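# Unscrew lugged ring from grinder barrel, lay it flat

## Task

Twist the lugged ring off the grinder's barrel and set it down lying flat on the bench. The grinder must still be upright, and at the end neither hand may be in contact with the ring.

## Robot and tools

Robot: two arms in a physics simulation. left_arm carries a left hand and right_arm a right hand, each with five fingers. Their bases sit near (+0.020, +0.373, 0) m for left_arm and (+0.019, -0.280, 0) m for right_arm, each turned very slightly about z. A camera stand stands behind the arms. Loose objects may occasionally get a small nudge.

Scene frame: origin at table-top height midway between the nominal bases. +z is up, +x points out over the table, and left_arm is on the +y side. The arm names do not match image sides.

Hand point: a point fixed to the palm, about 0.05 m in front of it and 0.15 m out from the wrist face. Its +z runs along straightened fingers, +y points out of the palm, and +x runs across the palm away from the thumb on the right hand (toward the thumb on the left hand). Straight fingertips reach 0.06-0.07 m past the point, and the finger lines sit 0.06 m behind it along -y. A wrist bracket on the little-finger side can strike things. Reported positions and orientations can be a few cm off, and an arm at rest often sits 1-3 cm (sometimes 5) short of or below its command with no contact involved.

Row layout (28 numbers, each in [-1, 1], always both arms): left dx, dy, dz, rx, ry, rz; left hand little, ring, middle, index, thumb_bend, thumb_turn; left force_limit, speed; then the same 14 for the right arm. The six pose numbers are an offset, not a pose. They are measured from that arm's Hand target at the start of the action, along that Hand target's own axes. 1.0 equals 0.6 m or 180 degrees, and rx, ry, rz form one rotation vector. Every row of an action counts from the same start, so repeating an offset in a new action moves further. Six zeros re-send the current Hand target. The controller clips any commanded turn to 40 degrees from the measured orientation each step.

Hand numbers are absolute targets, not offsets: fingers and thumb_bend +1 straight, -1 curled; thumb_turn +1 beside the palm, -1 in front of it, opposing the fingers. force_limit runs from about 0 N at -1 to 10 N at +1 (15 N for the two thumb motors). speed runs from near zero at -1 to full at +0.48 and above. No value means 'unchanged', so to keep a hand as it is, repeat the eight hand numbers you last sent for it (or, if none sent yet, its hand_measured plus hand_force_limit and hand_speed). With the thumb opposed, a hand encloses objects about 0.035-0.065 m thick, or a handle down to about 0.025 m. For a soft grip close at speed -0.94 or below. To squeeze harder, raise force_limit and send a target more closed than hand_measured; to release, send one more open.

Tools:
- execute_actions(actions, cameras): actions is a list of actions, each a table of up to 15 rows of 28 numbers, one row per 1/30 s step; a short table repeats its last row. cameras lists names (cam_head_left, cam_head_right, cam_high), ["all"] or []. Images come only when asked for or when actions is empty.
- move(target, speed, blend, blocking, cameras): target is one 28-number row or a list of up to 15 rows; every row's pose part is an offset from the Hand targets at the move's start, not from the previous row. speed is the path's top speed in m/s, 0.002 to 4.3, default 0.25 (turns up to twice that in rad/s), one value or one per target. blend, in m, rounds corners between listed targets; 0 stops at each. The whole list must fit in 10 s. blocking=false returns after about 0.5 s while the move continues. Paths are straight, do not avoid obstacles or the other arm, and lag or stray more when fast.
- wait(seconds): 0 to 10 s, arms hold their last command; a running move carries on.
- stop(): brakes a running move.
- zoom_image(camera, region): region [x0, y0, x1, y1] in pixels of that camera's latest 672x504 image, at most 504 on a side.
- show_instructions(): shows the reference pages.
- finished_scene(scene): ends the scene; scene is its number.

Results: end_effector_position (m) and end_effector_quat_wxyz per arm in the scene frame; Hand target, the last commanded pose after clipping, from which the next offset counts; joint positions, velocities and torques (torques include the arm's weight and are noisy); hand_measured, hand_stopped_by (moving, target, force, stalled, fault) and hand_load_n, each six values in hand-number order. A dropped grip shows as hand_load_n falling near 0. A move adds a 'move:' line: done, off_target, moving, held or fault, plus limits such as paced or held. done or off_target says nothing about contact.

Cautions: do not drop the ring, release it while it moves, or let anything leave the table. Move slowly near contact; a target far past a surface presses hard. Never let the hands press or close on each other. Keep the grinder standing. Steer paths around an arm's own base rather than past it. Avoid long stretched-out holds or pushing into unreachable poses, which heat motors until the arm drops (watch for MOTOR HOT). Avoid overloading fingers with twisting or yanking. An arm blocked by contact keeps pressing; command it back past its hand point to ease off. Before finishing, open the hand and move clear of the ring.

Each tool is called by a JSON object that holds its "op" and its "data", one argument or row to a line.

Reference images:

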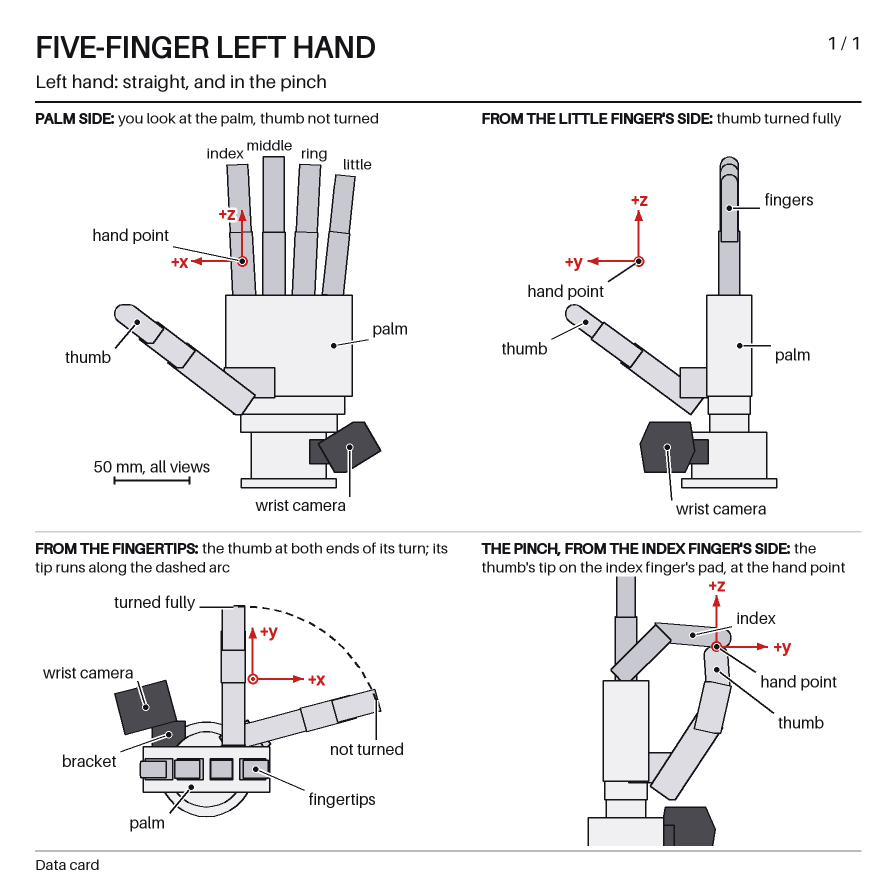

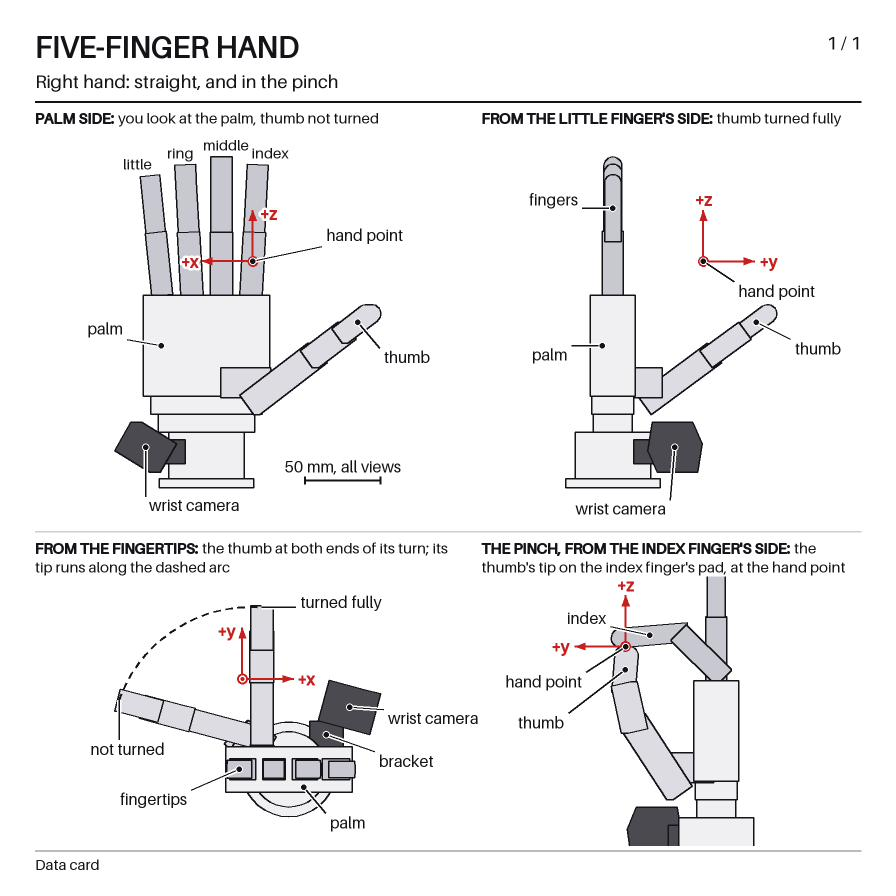

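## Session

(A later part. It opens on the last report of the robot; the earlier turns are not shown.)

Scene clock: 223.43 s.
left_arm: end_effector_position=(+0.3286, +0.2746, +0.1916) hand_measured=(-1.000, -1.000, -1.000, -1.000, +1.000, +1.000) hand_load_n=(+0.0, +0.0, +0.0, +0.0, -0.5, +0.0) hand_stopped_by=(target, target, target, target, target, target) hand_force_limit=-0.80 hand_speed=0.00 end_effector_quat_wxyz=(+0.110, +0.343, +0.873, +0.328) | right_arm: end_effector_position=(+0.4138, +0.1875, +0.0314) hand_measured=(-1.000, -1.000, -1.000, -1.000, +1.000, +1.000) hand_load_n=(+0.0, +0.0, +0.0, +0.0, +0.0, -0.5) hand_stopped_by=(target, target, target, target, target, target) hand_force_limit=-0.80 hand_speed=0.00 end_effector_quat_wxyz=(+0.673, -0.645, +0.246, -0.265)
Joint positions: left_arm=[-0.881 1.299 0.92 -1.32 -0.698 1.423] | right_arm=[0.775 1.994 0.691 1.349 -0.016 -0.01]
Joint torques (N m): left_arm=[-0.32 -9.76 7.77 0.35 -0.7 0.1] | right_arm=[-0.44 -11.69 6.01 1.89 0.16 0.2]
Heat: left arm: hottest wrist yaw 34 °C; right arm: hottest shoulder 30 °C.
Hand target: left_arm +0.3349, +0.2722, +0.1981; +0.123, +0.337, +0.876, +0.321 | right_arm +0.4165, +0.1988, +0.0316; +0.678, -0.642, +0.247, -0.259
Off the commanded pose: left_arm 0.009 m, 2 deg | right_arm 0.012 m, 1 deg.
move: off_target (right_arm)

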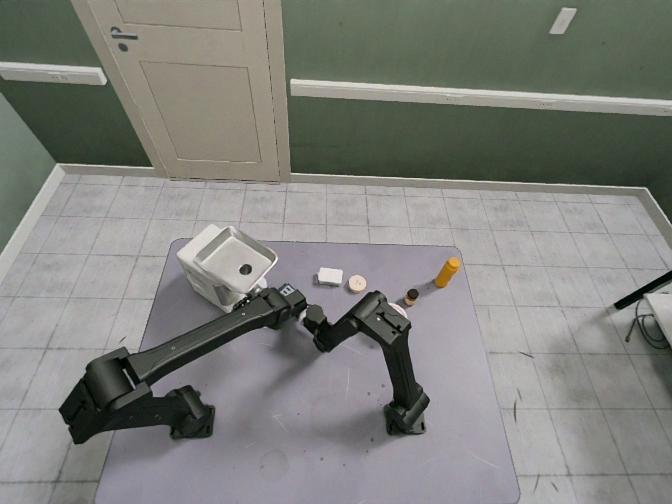

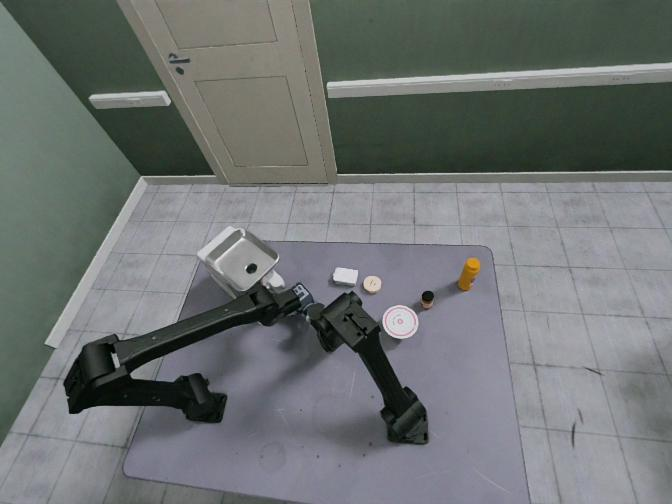

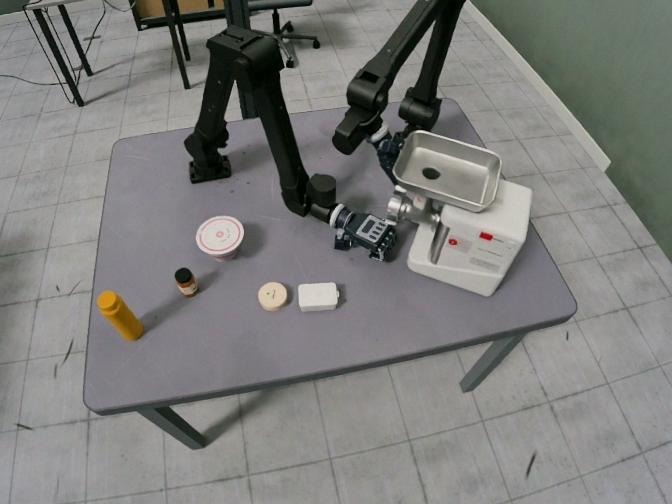

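{"op": "move", "data": {
  "target": [-0.0067,-0.0643,0.0766,0,0,0,-1,-1,-1,-1,1,1,-0.8,0, -0.005,-0.133,0.0153,0.04,0,0,-1,-1,-1,-1,1,1,-0.8,0],
  "speed": 0.07,
  "cameras": ["cam_high","cam_head_right"]
}}

{"op": "zoom_image", "data": {
  "camera": "cam_high",
  "region": [340, 140, 440, 240]
}}

Scene clock: 225.27 s.
left_arm: end_effector_position=(+0.3282, +0.2748, +0.1836) hand_measured=(-1.000, -1.000, -1.000, -1.000, +1.000, +1.000) hand_load_n=(-1.0, +0.0, +0.0, +0.5, +0.0, +0.0) hand_stopped_by=(target, target, target, target, target, target) hand_force_limit=-0.80 hand_speed=0.00 end_effector_quat_wxyz=(+0.139, +0.328, +0.879, +0.318) | right_arm: end_effector_position=(+0.4142, +0.1872, +0.0352) hand_measured=(-1.000, -1.000, -1.000, -1.000, +1.000, +1.000) hand_load_n=(+0.0, +0.0, +0.0, +0.0, +0.0, -0.5) hand_stopped_by=(target, target, target, target, target, target) hand_force_limit=-0.80 hand_speed=0.00 end_effector_quat_wxyz=(+0.671, -0.647, +0.248, -0.265)
Joint positions: left_arm=[-0.883 1.276 0.885 -1.25 -0.706 1.408] | right_arm=[0.775 1.976 0.689 1.327 -0.014 -0.009]
Joint torques (N m): left_arm=[-0.03 -2.2 4.94 2.66 -0.35 0.23] | right_arm=[-1.08 -13.16 4.14 2.26 0.04 0.09]
Heat: left arm: hottest wrist yaw 34 °C; right arm: hottest shoulder 30 °C.
Hand target: left_arm +0.3371, +0.2704, +0.1518; +0.123, +0.337, +0.876, +0.321 (not the last commanded pose) | right_arm +0.4148, +0.1879, +0.0368; +0.673, -0.645, +0.247, -0.265 (not the last commanded pose)
Off the commanded pose: left_arm 0.047 m, 2 deg | right_arm 0.078 m, 8 deg.
move: held (right_arm; a check stopped the path), off_target (left_arm; braked when a check withheld steps of right_arm); limits=held
pose unreachable (right arm): on one or more control steps of this call, first in action 0 (counted from 0), this arm could not follow its commanded pose, so it was not sent that pose on those steps. It may still have moved: this result reports where it is.
cause: moving toward the commanded pose would bring a part of the arm too close to another arm (a part of this arm just beyond joint 4 (wrist pitch) and a part of the left arm just beyond its joint 4 (wrist pitch), along the way the arms are being sent, or toward where that arm still pushes).
Images, in order (width x height): cam_head_right 672x504, cam_high 672x504.

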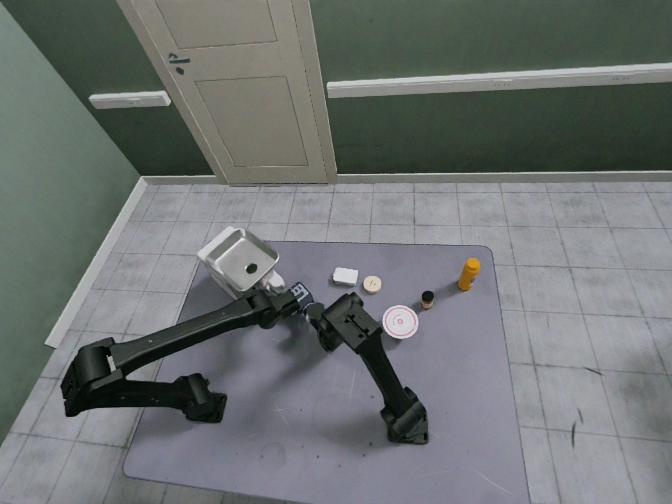

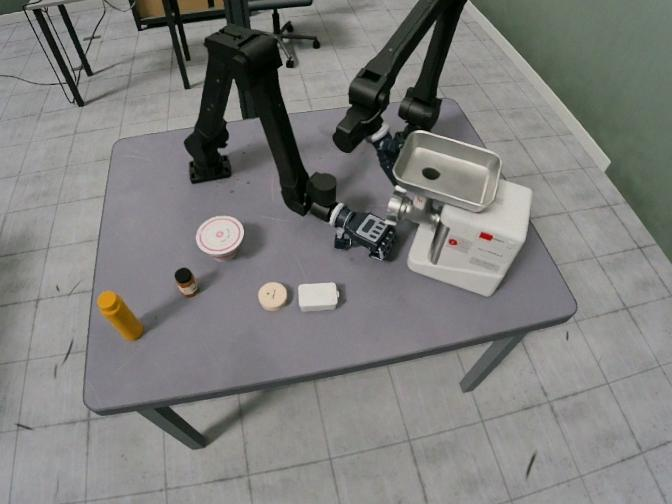

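Scaled by 5.040 from the camera's 672x504 image, which has a finer 960x720 frame.

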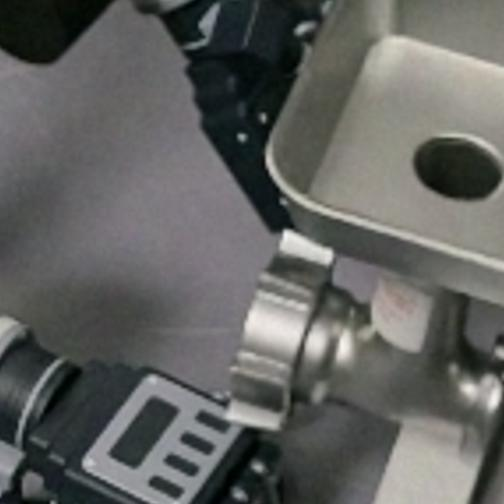

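{"op": "move", "data": {
  "target": [
    [0,0.0536,-0.0638,0,0,0,-1,-1,-1,-1,1,1,-0.8,0, 0,0,0,0,0,0,-1,-1,-1,-1,1,1,-0.8,0],
    [0,0.0329,-0.0703,0.056,0,0,-1,-1,-1,-1,1,1,-0.8,0, 0,0,0,0,0,0,-1,-1,-1,-1,1,1,-0.8,0],
    [0,-0.026,0,0.056,0,0,-1,-1,-1,-1,1,1,-0.8,0, 0,0,0,0,0,0,-1,-1,-1,-1,1,1,-0.8,0]
  ],
  "speed": [0.1,0.1,0.07],
  "cameras": ["cam_high"]
}}

{"op": "zoom_image", "data": {
  "camera": "cam_high",
  "region": [340, 140, 440, 240]
}}

Scene clock: 229.43 s.
left_arm: end_effector_position=(+0.3211, +0.2660, +0.1662) hand_measured=(-1.000, -1.000, -1.000, -1.000, +1.000, +1.000) hand_load_n=(-1.0, +0.0, +0.0, +0.0, +0.0, +0.0) hand_stopped_by=(target, target, target, target, target, target) hand_force_limit=-0.80 hand_speed=0.00 end_effector_quat_wxyz=(+0.103, +0.336, +0.904, +0.242) | right_arm: end_effector_position=(+0.4142, +0.1872, +0.0352) hand_measured=(-1.000, -1.000, -1.000, -1.000, +1.000, +1.000) hand_load_n=(+0.0, +0.0, +0.0, +0.0, +0.0, +0.0) hand_stopped_by=(target, target, target, target, target, target) hand_force_limit=-0.80 hand_speed=0.00 end_effector_quat_wxyz=(+0.671, -0.647, +0.248, -0.265)
Joint positions: left_arm=[-0.85 1.261 0.902 -1.247 -0.531 1.455] | right_arm=[0.775 1.976 0.689 1.327 -0.014 -0.009]
Joint torques (N m): left_arm=[-0.62 -3.9 5.44 2.36 -0.33 0.31] | right_arm=[-1.14 -12.98 4.15 2.25 0.03 0.09]
Heat: left arm: hottest wrist yaw 34 °C; right arm: hottest shoulder 30 °C.
Hand target: left_arm +0.3291, +0.2615, +0.1418; +0.093, +0.347, +0.901, +0.243 | right_arm +0.4148, +0.1879, +0.0368; +0.673, -0.645, +0.247, -0.265
Off the commanded pose: left_arm 0.026 m, 2 deg | right_arm 0.002 m, 0 deg.
move: off_target (left_arm)
Images, in order (width x height): cam_high 672x504.

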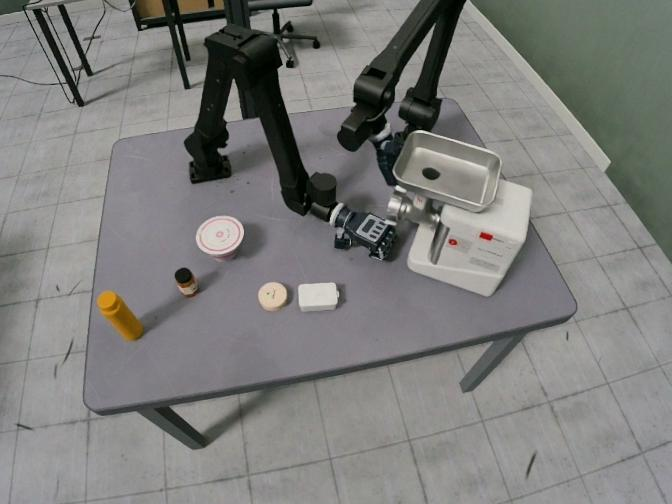

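Scaled by 5.040 from the camera's 672x504 image, which has a finer 960x720 frame.

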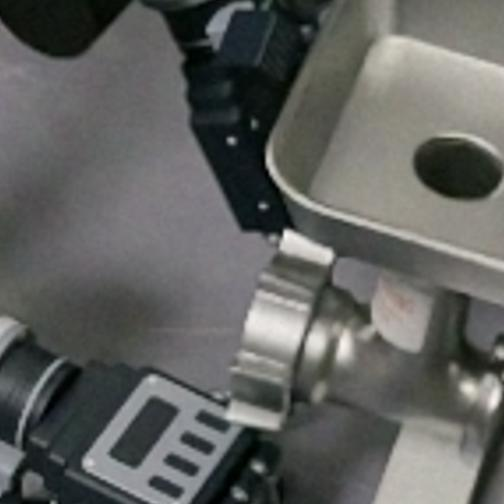

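{"op": "move", "data": {
  "target": [
    [0,0.0417,-0.0722,0,0,0,-1,-1,-1,-1,1,1,-0.8,0, 0,0,0,0,0,0,-1,-1,-1,-1,1,1,-0.8,0],
    [-0.012,0.0417,-0.0722,0,0,0,-1,-1,-1,-1,1,1,-0.8,0, 0,0,0,0,0,0,-1,-1,-1,-1,1,1,-0.8,0],
    [-0.012,0,0,0,0,0,-1,-1,-1,-1,1,1,-0.8,0, 0,0,0,0,0,0,-1,-1,-1,-1,1,1,-0.8,0]
  ],
  "speed": [0.1,0.1,0.07],
  "cameras": ["cam_high"]
}}

{"op": "zoom_image", "data": {
  "camera": "cam_high",
  "region": [340, 140, 440, 240]
}}

Scene clock: 232.57 s.
left_arm: end_effector_position=(+0.3215, +0.2659, +0.1676) hand_measured=(-1.000, -1.000, -1.000, -1.000, +1.000, +1.000) hand_load_n=(-1.0, -0.5, +0.0, +0.0, +0.0, +0.0) hand_stopped_by=(target, target, target, target, target, target) hand_force_limit=-0.80 hand_speed=0.00 end_effector_quat_wxyz=(+0.097, +0.334, +0.905, +0.245) | right_arm: end_effector_position=(+0.4142, +0.1872, +0.0352) hand_measured=(-1.000, -1.000, -1.000, -1.000, +1.000, +1.000) hand_load_n=(+0.0, +0.0, +0.0, +0.0, +0.0, -0.5) hand_stopped_by=(target, target, target, target, target, target) hand_force_limit=-0.80 hand_speed=0.00 end_effector_quat_wxyz=(+0.671, -0.647, +0.248, -0.265)
Joint positions: left_arm=[-0.848 1.272 0.914 -1.264 -0.531 1.448] | right_arm=[0.775 1.976 0.689 1.327 -0.014 -0.009]
Joint torques (N m): left_arm=[-0.15 -3.55 5.63 2.92 -0.32 0.39] | right_arm=[-1.14 -13.1 4.14 2.29 0.03 0.1]
Heat: left arm: hottest elbow 33 °C; right arm: hottest shoulder 30 °C.
Hand target: left_arm +0.3345, +0.2567, +0.1418; +0.093, +0.347, +0.901, +0.242 | right_arm +0.4148, +0.1879, +0.0368; +0.673, -0.645, +0.247, -0.265
Off the commanded pose: left_arm 0.030 m, 2 deg | right_arm 0.002 m, 0 deg.
move: off_target (left_arm)
Images, in order (width x height): cam_high 672x504.

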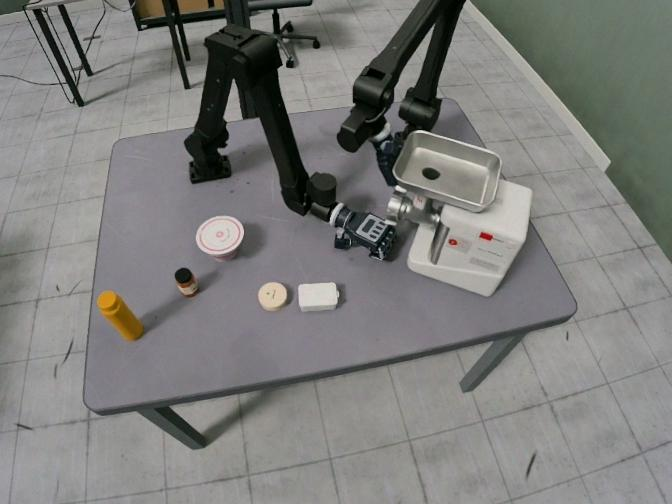

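Scaled by 5.040 from the camera's 672x504 image, which has a finer 960x720 frame.

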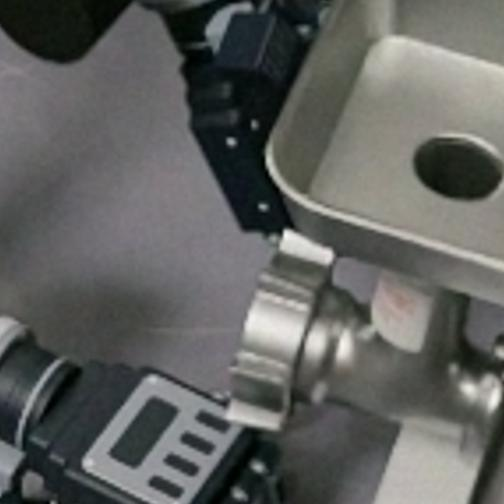

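{"op": "move", "data": {
  "target": [
    [0,0.017,-0.096,0,0,0,-1,-1,-1,-1,1,1,-0.8,0, 0,0,0,0,0,0,-1,-1,-1,-1,1,1,-0.8,0],
    [0.010,0.031,-0.0878,0,0,0,-1,-1,-1,-1,1,1,-0.8,0, 0,0,0,0,0,0,-1,-1,-1,-1,1,1,-0.8,0],
    [0.010,-0.0144,-0.0083,0,0,0,-1,-1,-1,-1,1,1,-0.8,0, 0,0,0,0,0,0,-1,-1,-1,-1,1,1,-0.8,0]
  ],
  "speed": [0.1,0.08,0.07],
  "cameras": ["cam_high"]
}}

{"op": "zoom_image", "data": {
  "camera": "cam_high",
  "region": [340, 140, 440, 240]
}}

Scene clock: 236.00 s.
left_arm: end_effector_position=(+0.3152, +0.2577, +0.1463) hand_measured=(-1.000, -1.000, -1.000, -1.000, +1.000, +1.000) hand_load_n=(-0.5, +0.0, +0.0, +0.0, +0.0, +0.0) hand_stopped_by=(target, target, target, target, target, target) hand_force_limit=-0.80 hand_speed=0.00 end_effector_quat_wxyz=(+0.083, +0.349, +0.900, +0.248) | right_arm: end_effector_position=(+0.4142, +0.1872, +0.0352) hand_measured=(-1.000, -1.000, -1.000, -1.000, +1.000, +1.000) hand_load_n=(+0.5, +0.0, +0.0, +0.0, +0.0, -0.5) hand_stopped_by=(target, target, target, target, target, target) hand_force_limit=-0.80 hand_speed=0.00 end_effector_quat_wxyz=(+0.671, -0.647, +0.248, -0.265)
Joint positions: left_arm=[-0.879 1.313 0.888 -1.235 -0.522 1.44] | right_arm=[0.775 1.976 0.689 1.327 -0.014 -0.009]
Joint torques (N m): left_arm=[-0.56 -7.77 6.79 1.29 -0.62 0.12] | right_arm=[-1.14 -13.1 4.12 2.28 0.03 0.09]
Heat: left arm: hottest elbow 33 °C; right arm: hottest shoulder 30 °C.
Hand target: left_arm +0.3233, +0.2532, +0.1418; +0.093, +0.347, +0.901, +0.243 | right_arm +0.4148, +0.1879, +0.0368; +0.673, -0.645, +0.247, -0.265
Off the commanded pose: left_arm 0.010 m, 1 deg | right_arm 0.002 m, 0 deg.
move: done
Images, in order (width x height): cam_high 672x504.

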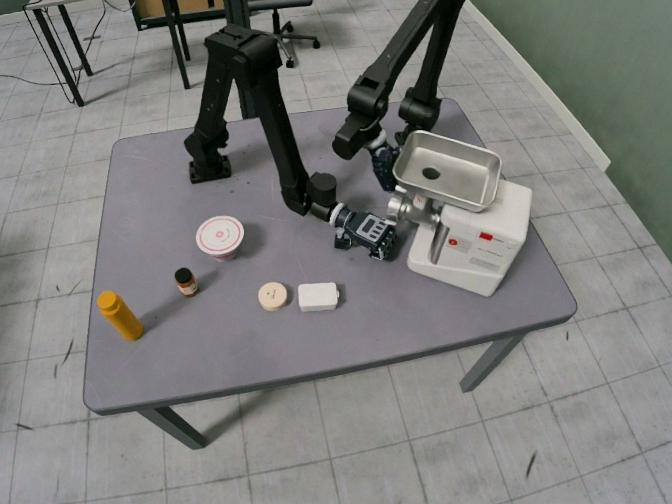

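Scaled by 5.040 from the camera's 672x504 image, which has a finer 960x720 frame.

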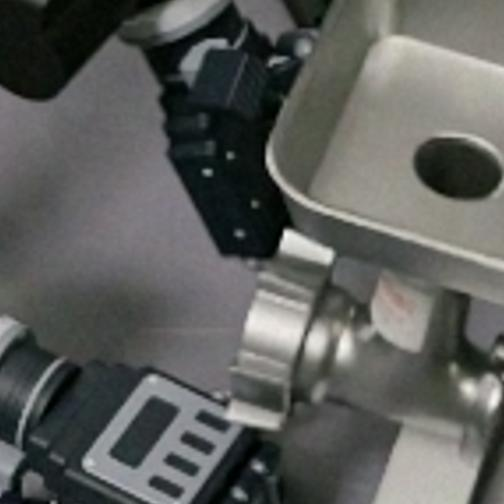

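{"op": "move", "data": {
  "target": [
    [0,0.0108,-0.1188,0,0,0,-1,-1,-1,-1,1,1,-0.8,0, 0,0,0,0,0,0,-1,-1,-1,-1,1,1,-0.8,0],
    [-0.0067,0.0108,-0.1188,0,0,0,-1,-1,-1,-1,1,1,-0.8,0, 0,0,0,0,0,0,-1,-1,-1,-1,1,1,-0.8,0],
    [-0.0067,0.0517,-0.0895,0,0,0,-1,-1,-1,-1,1,1,-0.8,0, 0,0,0,0,0,0,-1,-1,-1,-1,1,1,-0.8,0],
    [-0.0067,0.025,-0.0433,0,0,0,-1,-1,-1,-1,1,1,-0.8,0, 0,0,0,0,0,0,-1,-1,-1,-1,1,1,-0.8,0]
  ],
  "speed": [0.12,0.08,0.1,0.06],
  "cameras": ["cam_high"]
}}

{"op": "zoom_image", "data": {
  "camera": "cam_high",
  "region": [340, 140, 440, 240]
}}

Scene clock: 240.03 s.
left_arm: end_effector_position=(+0.3259, +0.2469, +0.1832) hand_measured=(-1.000, -1.000, -1.000, -1.000, +1.000, +1.000) hand_load_n=(-1.0, +0.0, +0.0, +0.0, -0.5, +0.0) hand_stopped_by=(target, target, target, target, target, target) hand_force_limit=-0.80 hand_speed=0.00 end_effector_quat_wxyz=(+0.103, +0.344, +0.902, +0.239) | right_arm: end_effector_position=(+0.4142, +0.1872, +0.0352) hand_measured=(-1.000, -1.000, -1.000, -1.000, +1.000, +1.000) hand_load_n=(+0.0, +0.0, +0.0, +0.0, +0.0, -0.5) hand_stopped_by=(target, target, target, target, target, target) hand_force_limit=-0.80 hand_speed=0.00 end_effector_quat_wxyz=(+0.671, -0.647, +0.248, -0.265)
Joint positions: left_arm=[-0.878 1.287 0.974 -1.301 -0.526 1.442] | right_arm=[0.775 1.976 0.689 1.327 -0.014 -0.009]
Joint torques (N m): left_arm=[-0.03 -7.53 5.6 0.62 -0.48 0.11] | right_arm=[-1.14 -12.98 4.12 2.25 0.03 0.09]
Heat: left arm: hottest elbow 33 °C; right arm: hottest shoulder 30 °C.
Hand target: left_arm +0.3263, +0.2505, +0.1718; +0.093, +0.347, +0.901, +0.243 | right_arm +0.4148, +0.1879, +0.0368; +0.673, -0.645, +0.247, -0.265
Off the commanded pose: left_arm 0.012 m, 1 deg | right_arm 0.002 m, 0 deg.
move: off_target (left_arm)
Images, in order (width x height): cam_high 672x504.

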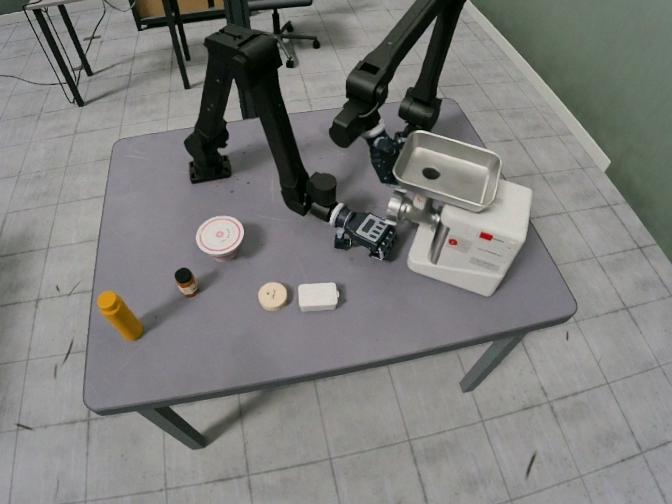

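Scaled by 5.040 from the camera's 672x504 image, which has a finer 960x720 frame.

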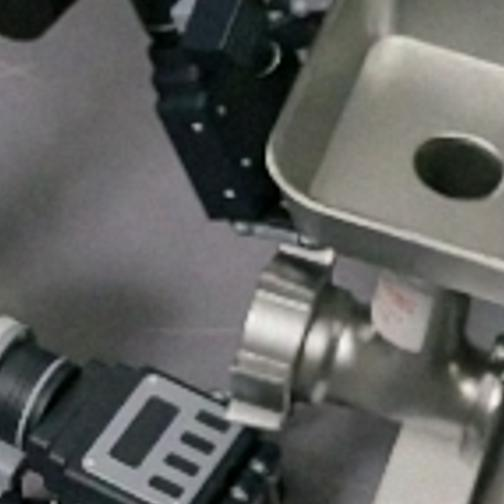

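{"op": "move", "data": {
  "target": [
    [0,0.0208,-0.0361,0,0,0,-1,-1,-1,-1,1,1,-0.8,0, 0,0,0,0,0,0,-1,-1,-1,-1,1,1,-0.8,0],
    [0.009,0.0208,-0.0361,0,0,0,-1,-1,-1,-1,1,1,-0.8,0, 0,0,0,0,0,0,-1,-1,-1,-1,1,1,-0.8,0],
    [0.009,-0.0208,0.0361,0,0,0,-1,-1,-1,-1,1,1,-0.8,0, 0,0,0,0,0,0,-1,-1,-1,-1,1,1,-0.8,0]
  ],
  "speed": [0.08,0.08,0.06],
  "cameras": ["cam_high"]
}}

{"op": "zoom_image", "data": {
  "camera": "cam_high",
  "region": [340, 140, 440, 240]
}}

Scene clock: 242.93 s.
left_arm: end_effector_position=(+0.3239, +0.2507, +0.1783) hand_measured=(-1.000, -1.000, -1.000, -1.000, +1.000, +1.000) hand_load_n=(-3.5, +0.0, +0.0, +0.0, +0.0, -0.5) hand_stopped_by=(target, target, target, target, target, target) hand_force_limit=-0.80 hand_speed=0.00 end_effector_quat_wxyz=(+0.121, +0.340, +0.903, +0.234) | right_arm: end_effector_position=(+0.4142, +0.1872, +0.0352) hand_measured=(-1.000, -1.000, -1.000, -1.000, +1.000, +1.000) hand_load_n=(+0.0, +0.0, +0.0, +0.0, +0.0, -0.5) hand_stopped_by=(target, target, target, target, target, target) hand_force_limit=-0.80 hand_speed=0.00 end_effector_quat_wxyz=(+0.671, -0.647, +0.248, -0.265)
Joint positions: left_arm=[-0.878 1.258 0.936 -1.255 -0.533 1.443] | right_arm=[0.775 1.976 0.689 1.327 -0.014 -0.009]
Joint torques (N m): left_arm=[-0.26 -3.78 4.04 1.32 -0.16 0.07] | right_arm=[-1.08 -13.1 4.12 2.26 0.03 0.09]
Heat: left arm: hottest elbow 33 °C; right arm: hottest shoulder 30 °C.
Hand target: left_arm +0.3223, +0.2543, +0.1468; +0.093, +0.347, +0.901, +0.243 | right_arm +0.4148, +0.1879, +0.0368; +0.673, -0.645, +0.247, -0.265
Off the commanded pose: left_arm 0.032 m, 3 deg | right_arm 0.002 m, 0 deg.
move: off_target (left_arm)
Images, in order (width x height): cam_high 672x504.

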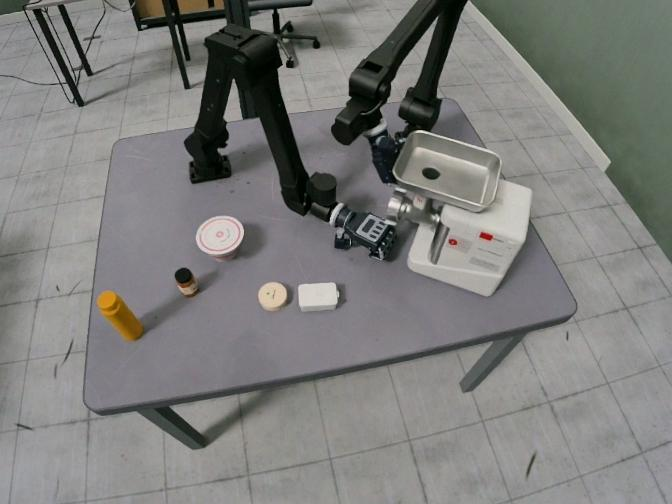

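Scaled by 5.040 from the camera's 672x504 image, which has a finer 960x720 frame.

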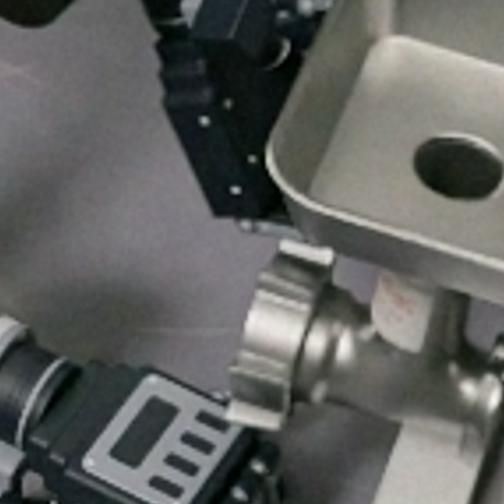

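{"op": "move", "data": {
  "target": [0,-0.0417,0.0722,0,0,0,-1,-1,-1,-1,1,1,-0.8,0, -0.005,-0.165,0.04,0.08,0,0,-1,-1,-1,-1,1,1,-0.8,0],
  "speed": 0.08,
  "cameras": ["cam_high","cam_head_right"]
}}

{"op": "zoom_image", "data": {
  "camera": "cam_high",
  "region": [340, 140, 440, 240]
}}

Scene clock: 254.17 s.
left_arm: end_effector_position=(+0.3214, +0.2511, +0.1687) hand_measured=(-1.000, -1.000, -1.000, -1.000, +1.000, +1.000) hand_load_n=(-7.5, +0.0, +0.0, +0.5, +0.0, +0.0) hand_stopped_by=(target, target, target, target, target, target) hand_force_limit=-0.80 hand_speed=0.00 end_effector_quat_wxyz=(+0.161, +0.320, +0.906, +0.228) | right_arm: end_effector_position=(+0.4148, +0.1840, +0.0410) hand_measured=(-1.000, -1.000, -1.000, -1.000, +1.000, +1.000) hand_load_n=(+0.0, +0.0, +0.0, +0.0, +0.0, -0.5) hand_stopped_by=(target, target, target, target, target, target) hand_force_limit=-0.80 hand_speed=0.00 end_effector_quat_wxyz=(+0.675, -0.641, +0.235, -0.280)
Joint positions: left_arm=[-0.893 1.225 0.878 -1.166 -0.562 1.405] | right_arm=[0.775 1.976 0.68 1.366 -0.01 -0.042]
Joint torques (N m): left_arm=[0.21 3.14 1.91 2.77 1.06 0.38] | right_arm=[-0.62 -20.25 6.35 6.67 -0.09 0.38]
Heat: left arm: hottest elbow 32 °C; right arm: hottest shoulder 30 °C.
Hand target: left_arm +0.3223, +0.2545, +0.0967; +0.092, +0.347, +0.901, +0.243 | right_arm +0.4249, +0.2049, +0.1366; +0.748, -0.556, +0.212, -0.294
Off the commanded pose: left_arm 0.072 m, 9 deg | right_arm 0.099 m, 13 deg.
move: off_target (left_arm, right_arm)
Images, in order (width x height): cam_head_right 672x504, cam_high 672x504.

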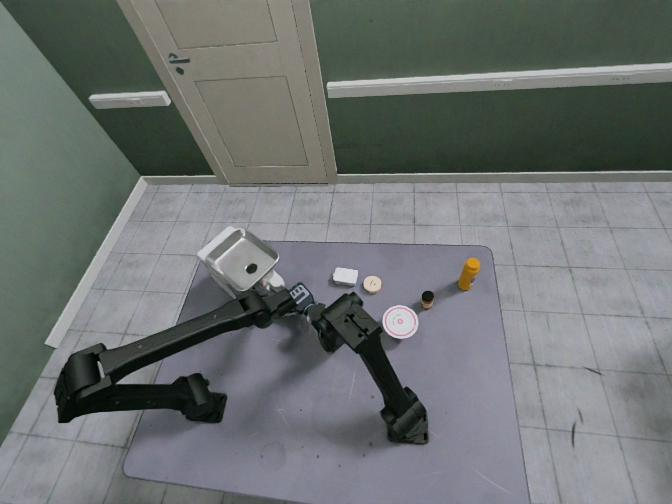

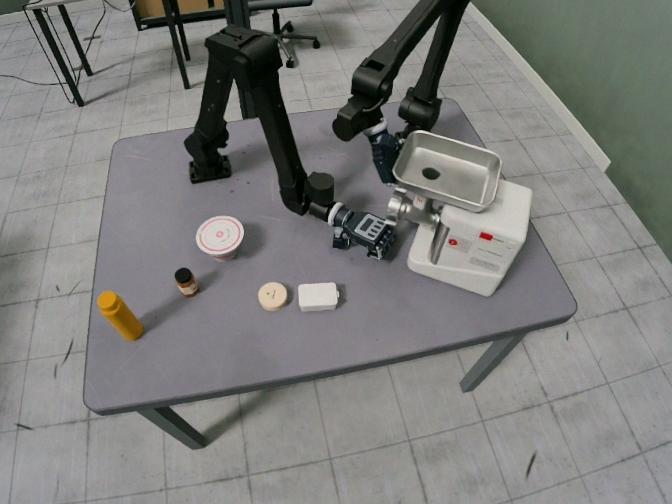

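Scaled by 5.040 from the camera's 672x504 image, which has a finer 960x720 frame.

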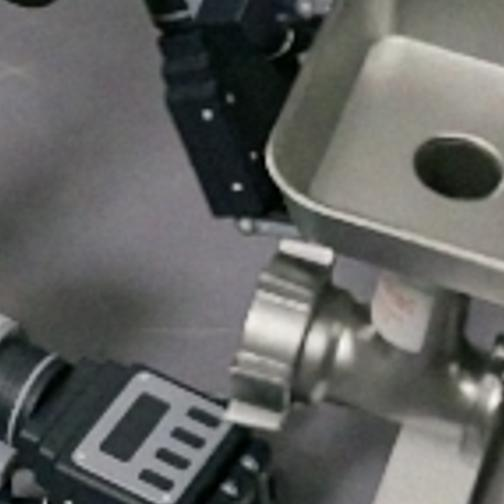

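{"op": "move", "data": {
  "target": [0,-0.0375,0.065,0,0,0,-1,-1,-1,-1,1,1,-0.8,0, 0,-0.075,0.04,0,0,0,-1,-1,-1,-1,1,1,-0.8,0],
  "speed": 0.08,
  "cameras": ["cam_high","cam_head_right"]
}}

{"op": "zoom_image", "data": {
  "camera": "cam_high",
  "region": [340, 140, 440, 240]
}}

Scene clock: 255.80 s.
left_arm: end_effector_position=(+0.3172, +0.2530, +0.1596) hand_measured=(-1.000, -1.000, -1.000, -1.000, +1.000, +1.000) hand_load_n=(-11.5, +0.0, +0.0, +0.0, +0.0, +0.0) hand_stopped_by=(target, target, target, target, target, target) hand_force_limit=-0.80 hand_speed=0.00 end_effector_quat_wxyz=(+0.192, +0.299, +0.908, +0.223) | right_arm: end_effector_position=(+0.4120, +0.1802, +0.0409) hand_measured=(-1.000, -1.000, -1.000, -1.000, +1.000, +1.000) hand_load_n=(+0.0, +0.0, +0.0, +0.0, +0.0, -0.5) hand_stopped_by=(target, target, target, target, target, target) hand_force_limit=-0.80 hand_speed=0.00 end_effector_quat_wxyz=(+0.653, -0.664, +0.241, -0.274)
Joint positions: left_arm=[-0.908 1.2 0.827 -1.096 -0.59 1.362] | right_arm=[0.775 1.916 0.67 1.249 -0.01 -0.049]
Joint torques (N m): left_arm=[0.44 8.7 0.17 3.85 2.35 0.65] | right_arm=[-0.62 -26.58 8.51 5.61 -0.2 0.45]
Heat: left arm: hottest wrist yaw 33 °C; right arm: hottest shoulder 30 °C.
Hand target: left_arm +0.3224, +0.2544, +0.0518; +0.093, +0.347, +0.901, +0.243 | right_arm +0.4313, +0.2124, +0.1867; +0.748, -0.556, +0.212, -0.294
Off the commanded pose: left_arm 0.108 m, 13 deg | right_arm 0.151 m, 17 deg.
move: off_target (left_arm, right_arm)
Images, in order (width x height): cam_head_right 672x504, cam_high 672x504.

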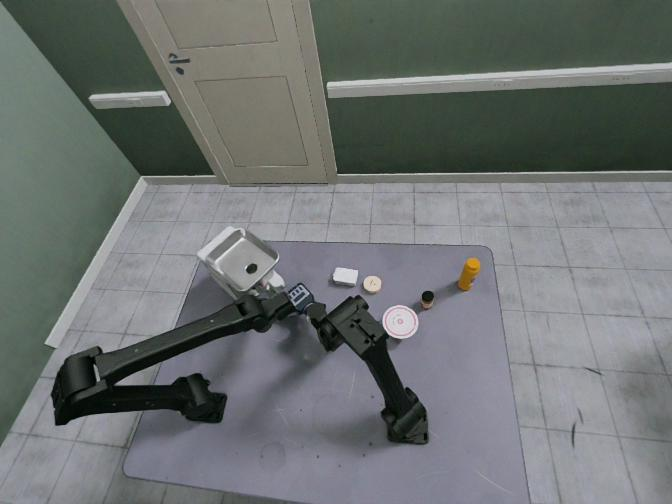

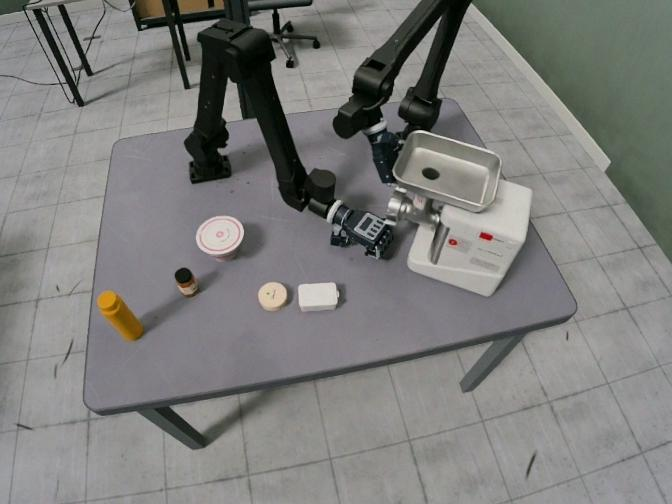

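Scaled by 5.040 from the camera's 672x504 image, which has a finer 960x720 frame.

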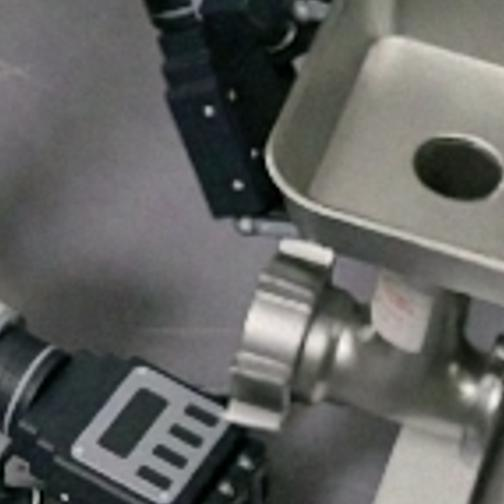

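{"op": "zoom_image", "data": {
  "camera": "cam_high",
  "region": [365, 125, 425, 185]
}}

{"op": "zoom_image", "data": {
  "camera": "cam_high",
  "region": [375, 175, 435, 235]
}}

Scaled by 8.400 from the camera's 672x504 image, which has a finer 960x720 frame.

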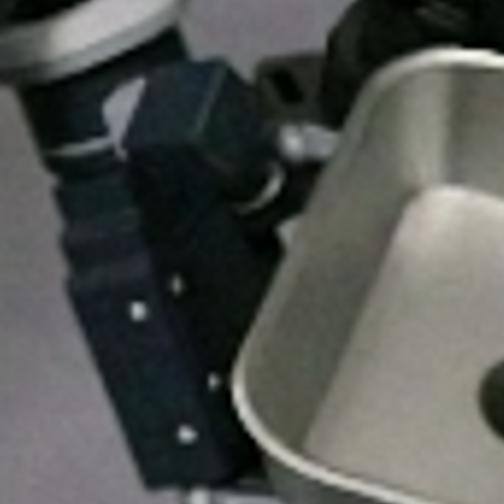

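Scaled by 8.400 from the camera's 672x504 image, which has a finer 960x720 frame.

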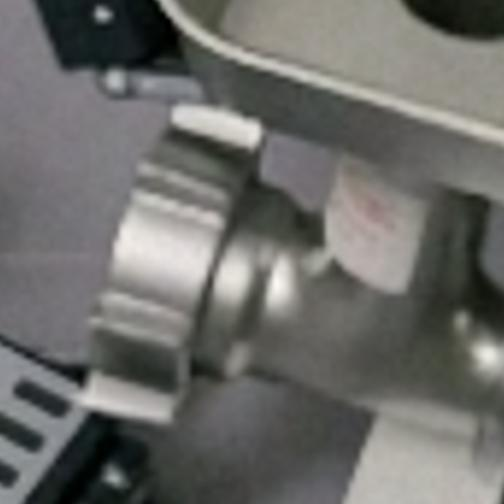

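{"op": "move", "data": {
  "target": [0,-0.02,0.0346,0,0.055,0,-1,-1,-1,-1,1,1,-0.8,0, 0,-0.035,0.028,0,0,0,-1,-1,-1,-1,1,1,-0.8,0],
  "speed": 0.08,
  "cameras": ["cam_high","cam_head_right"]
}}

{"op": "zoom_image", "data": {
  "camera": "cam_high",
  "region": [375, 175, 435, 235]
}}

Scene clock: 258.13 s.
left_arm: end_effector_position=(+0.3170, +0.2509, +0.1697) hand_measured=(-1.000, -1.000, -1.000, -1.000, +1.000, +1.000) hand_load_n=(-1.5, +0.0, -0.5, +0.0, -0.5, +0.0) hand_stopped_by=(target, target, target, target, target, target) hand_force_limit=-0.80 hand_speed=0.00 end_effector_quat_wxyz=(+0.200, +0.284, +0.912, +0.218) | right_arm: end_effector_position=(+0.4098, +0.1778, +0.0416) hand_measured=(-1.000, -1.000, -1.000, -1.000, +1.000, +1.000) hand_load_n=(+0.0, +0.0, +0.0, +0.0, +0.0, +0.0) hand_stopped_by=(target, target, target, target, target, target) hand_force_limit=-0.80 hand_speed=0.00 end_effector_quat_wxyz=(+0.646, -0.671, +0.241, -0.272)
Joint positions: left_arm=[-0.91 1.19 0.85 -1.118 -0.592 1.33] | right_arm=[0.775 1.892 0.663 1.211 -0.011 -0.054]
Joint torques (N m): left_arm=[-0.79 -6.01 6 0.36 -0.35 0.08] | right_arm=[-0.67 -27.11 9.14 5.89 -0.37 0.49]
Heat: left arm: hottest wrist yaw 33 °C; right arm: hottest shoulder 30 °C.
Hand target: left_arm +0.3151, +0.2530, +0.1591; +0.188, +0.290, +0.912, +0.222 (not the last commanded pose) | right_arm +0.4315, +0.2129, +0.1979; +0.749, -0.556, +0.211, -0.293 (not the last commanded pose)
Off the commanded pose: left_arm 0.142 m, 23 deg | right_arm 0.177 m, 18 deg.
move: held (left_arm; a check stopped the path), off_target (right_arm; braked when a check withheld steps of left_arm); limits=held
pose unreachable (left arm): on one or more control steps of this call, first in action 0 (counted from 0), this arm could not follow its commanded pose, so it was not sent that pose on those steps. It may still have moved: this result reports where it is.
cause: moving toward the commanded pose would bring a part of the arm too close to another arm (a part of this arm just beyond joint 4 (wrist pitch) and a part of the right arm just beyond its joint 6 (wrist roll), along the way the arms are being sent, or toward where that arm still pushes).
Images, in order (width x height): cam_head_right 672x504, cam_high 672x504.

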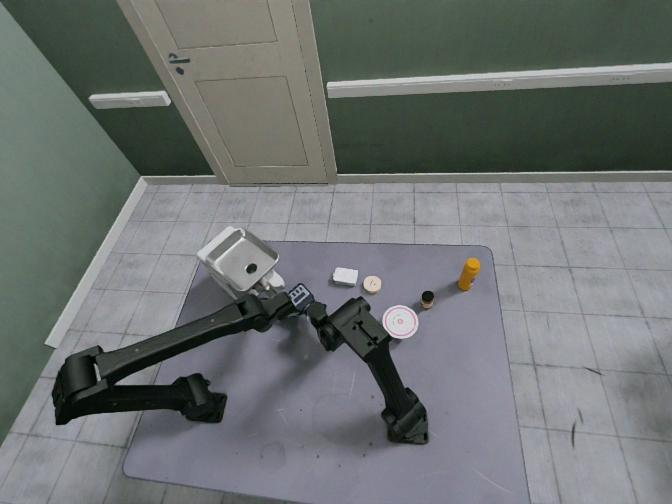

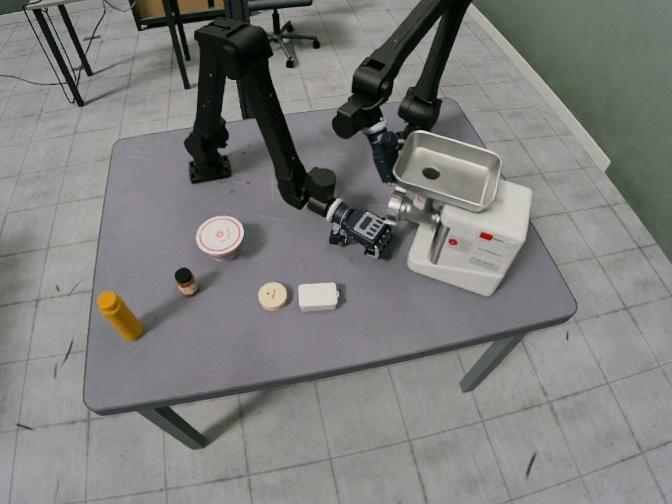

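Scaled by 8.400 from the camera's 672x504 image, which has a finer 960x720 frame.

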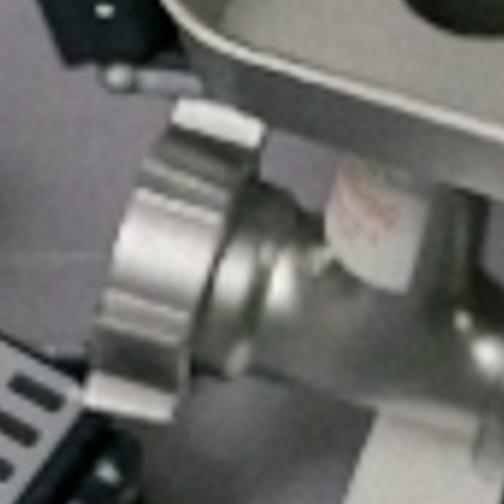

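{"op": "zoom_image", "data": {
  "camera": "cam_high",
  "region": [350, 190, 450, 290]
}}

Scaled by 5.040 from the camera's 672x504 image, which has a finer 960x720 frame.

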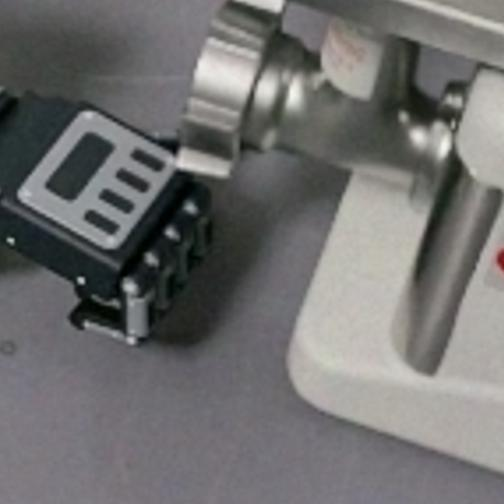

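{"op": "execute_actions", "data": {
  "actions": []
}}

Scene clock: 264.40 s.
left_arm: end_effector_position=(+0.3171, +0.2509, +0.1698) hand_measured=(-1.000, -1.000, -1.000, -1.000, +1.000, +1.000) hand_load_n=(-1.5, +0.0, +0.0, +0.0, +0.0, +0.0) hand_stopped_by=(target, target, target, target, target, target) hand_force_limit=-0.80 hand_speed=0.00 end_effector_quat_wxyz=(+0.200, +0.284, +0.912, +0.218) | right_arm: end_effector_position=(+0.4098, +0.1778, +0.0415) hand_measured=(-1.000, -1.000, -1.000, -1.000, +1.000, +1.000) hand_load_n=(+0.0, +0.0, +0.0, +0.0, +0.0, -0.5) hand_stopped_by=(target, target, target, target, target, target) hand_force_limit=-0.80 hand_speed=0.00 end_effector_quat_wxyz=(+0.645, -0.672, +0.242, -0.272)
Joint positions: left_arm=[-0.91 1.19 0.85 -1.118 -0.593 1.33] | right_arm=[0.775 1.892 0.663 1.21 -0.011 -0.054]
Joint velocities: within noise
Joint torques (N m): left_arm=[-0.73 -5.95 6.01 0.4 -0.35 0.08] | right_arm=[-0.67 -27.11 9.13 5.93 -0.37 0.49]
Heat: left arm: hottest wrist yaw 33 °C; right arm: hottest shoulder 31 °C.
Hand target: left_arm +0.3151, +0.2530, +0.1591; +0.188, +0.290, +0.912, +0.222 (not the last commanded pose) | right_arm +0.4315, +0.2129, +0.1978; +0.749, -0.556, +0.211, -0.293 (not the last commanded pose)
Off the commanded pose: left_arm 0.142 m, 23 deg | right_arm 0.178 m, 18 deg.

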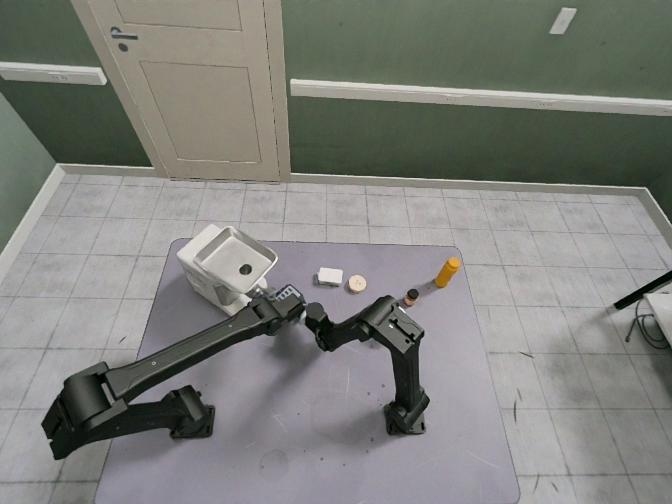

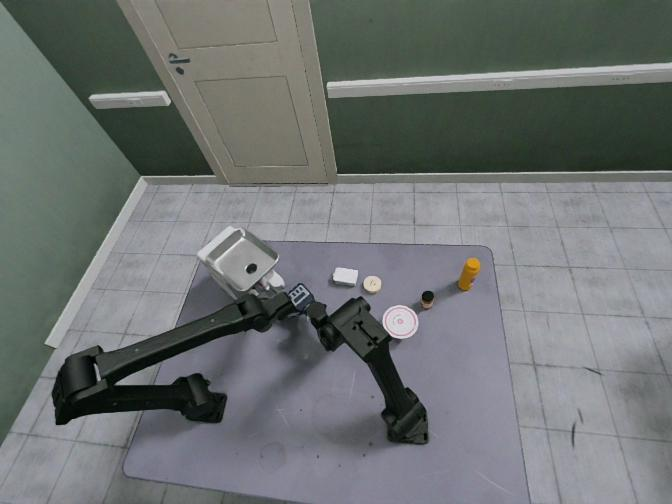

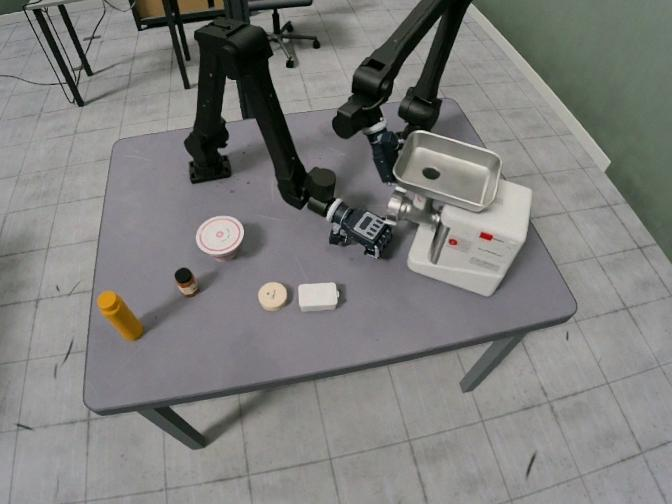

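{"op": "zoom_image", "data": {
  "camera": "cam_high",
  "region": [300, 120, 540, 310]
}}

{"op": "zoom_image", "data": {
  "camera": "cam_head_left",
  "region": [180, 220, 380, 370]
}}

Scaled by 2.100 from the camera's 672x504 image, which has a finer 960x720 frame.

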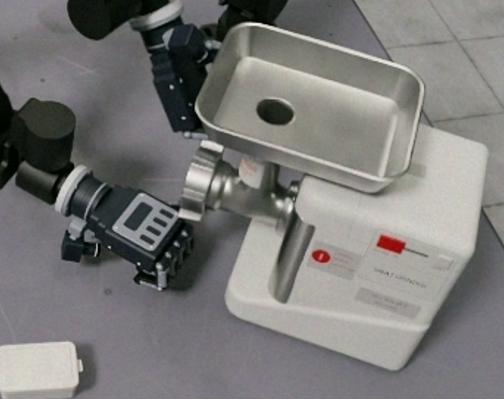

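Scaled by 2.520 from the camera's 672x504 image, which has a finer 960x720 frame.

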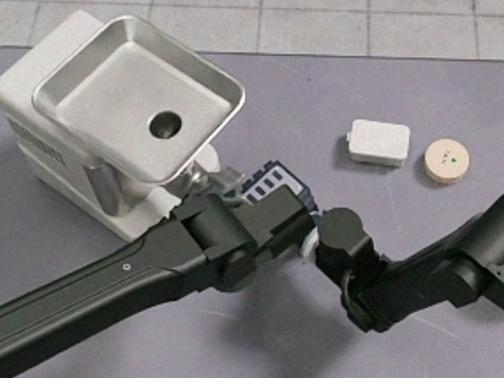

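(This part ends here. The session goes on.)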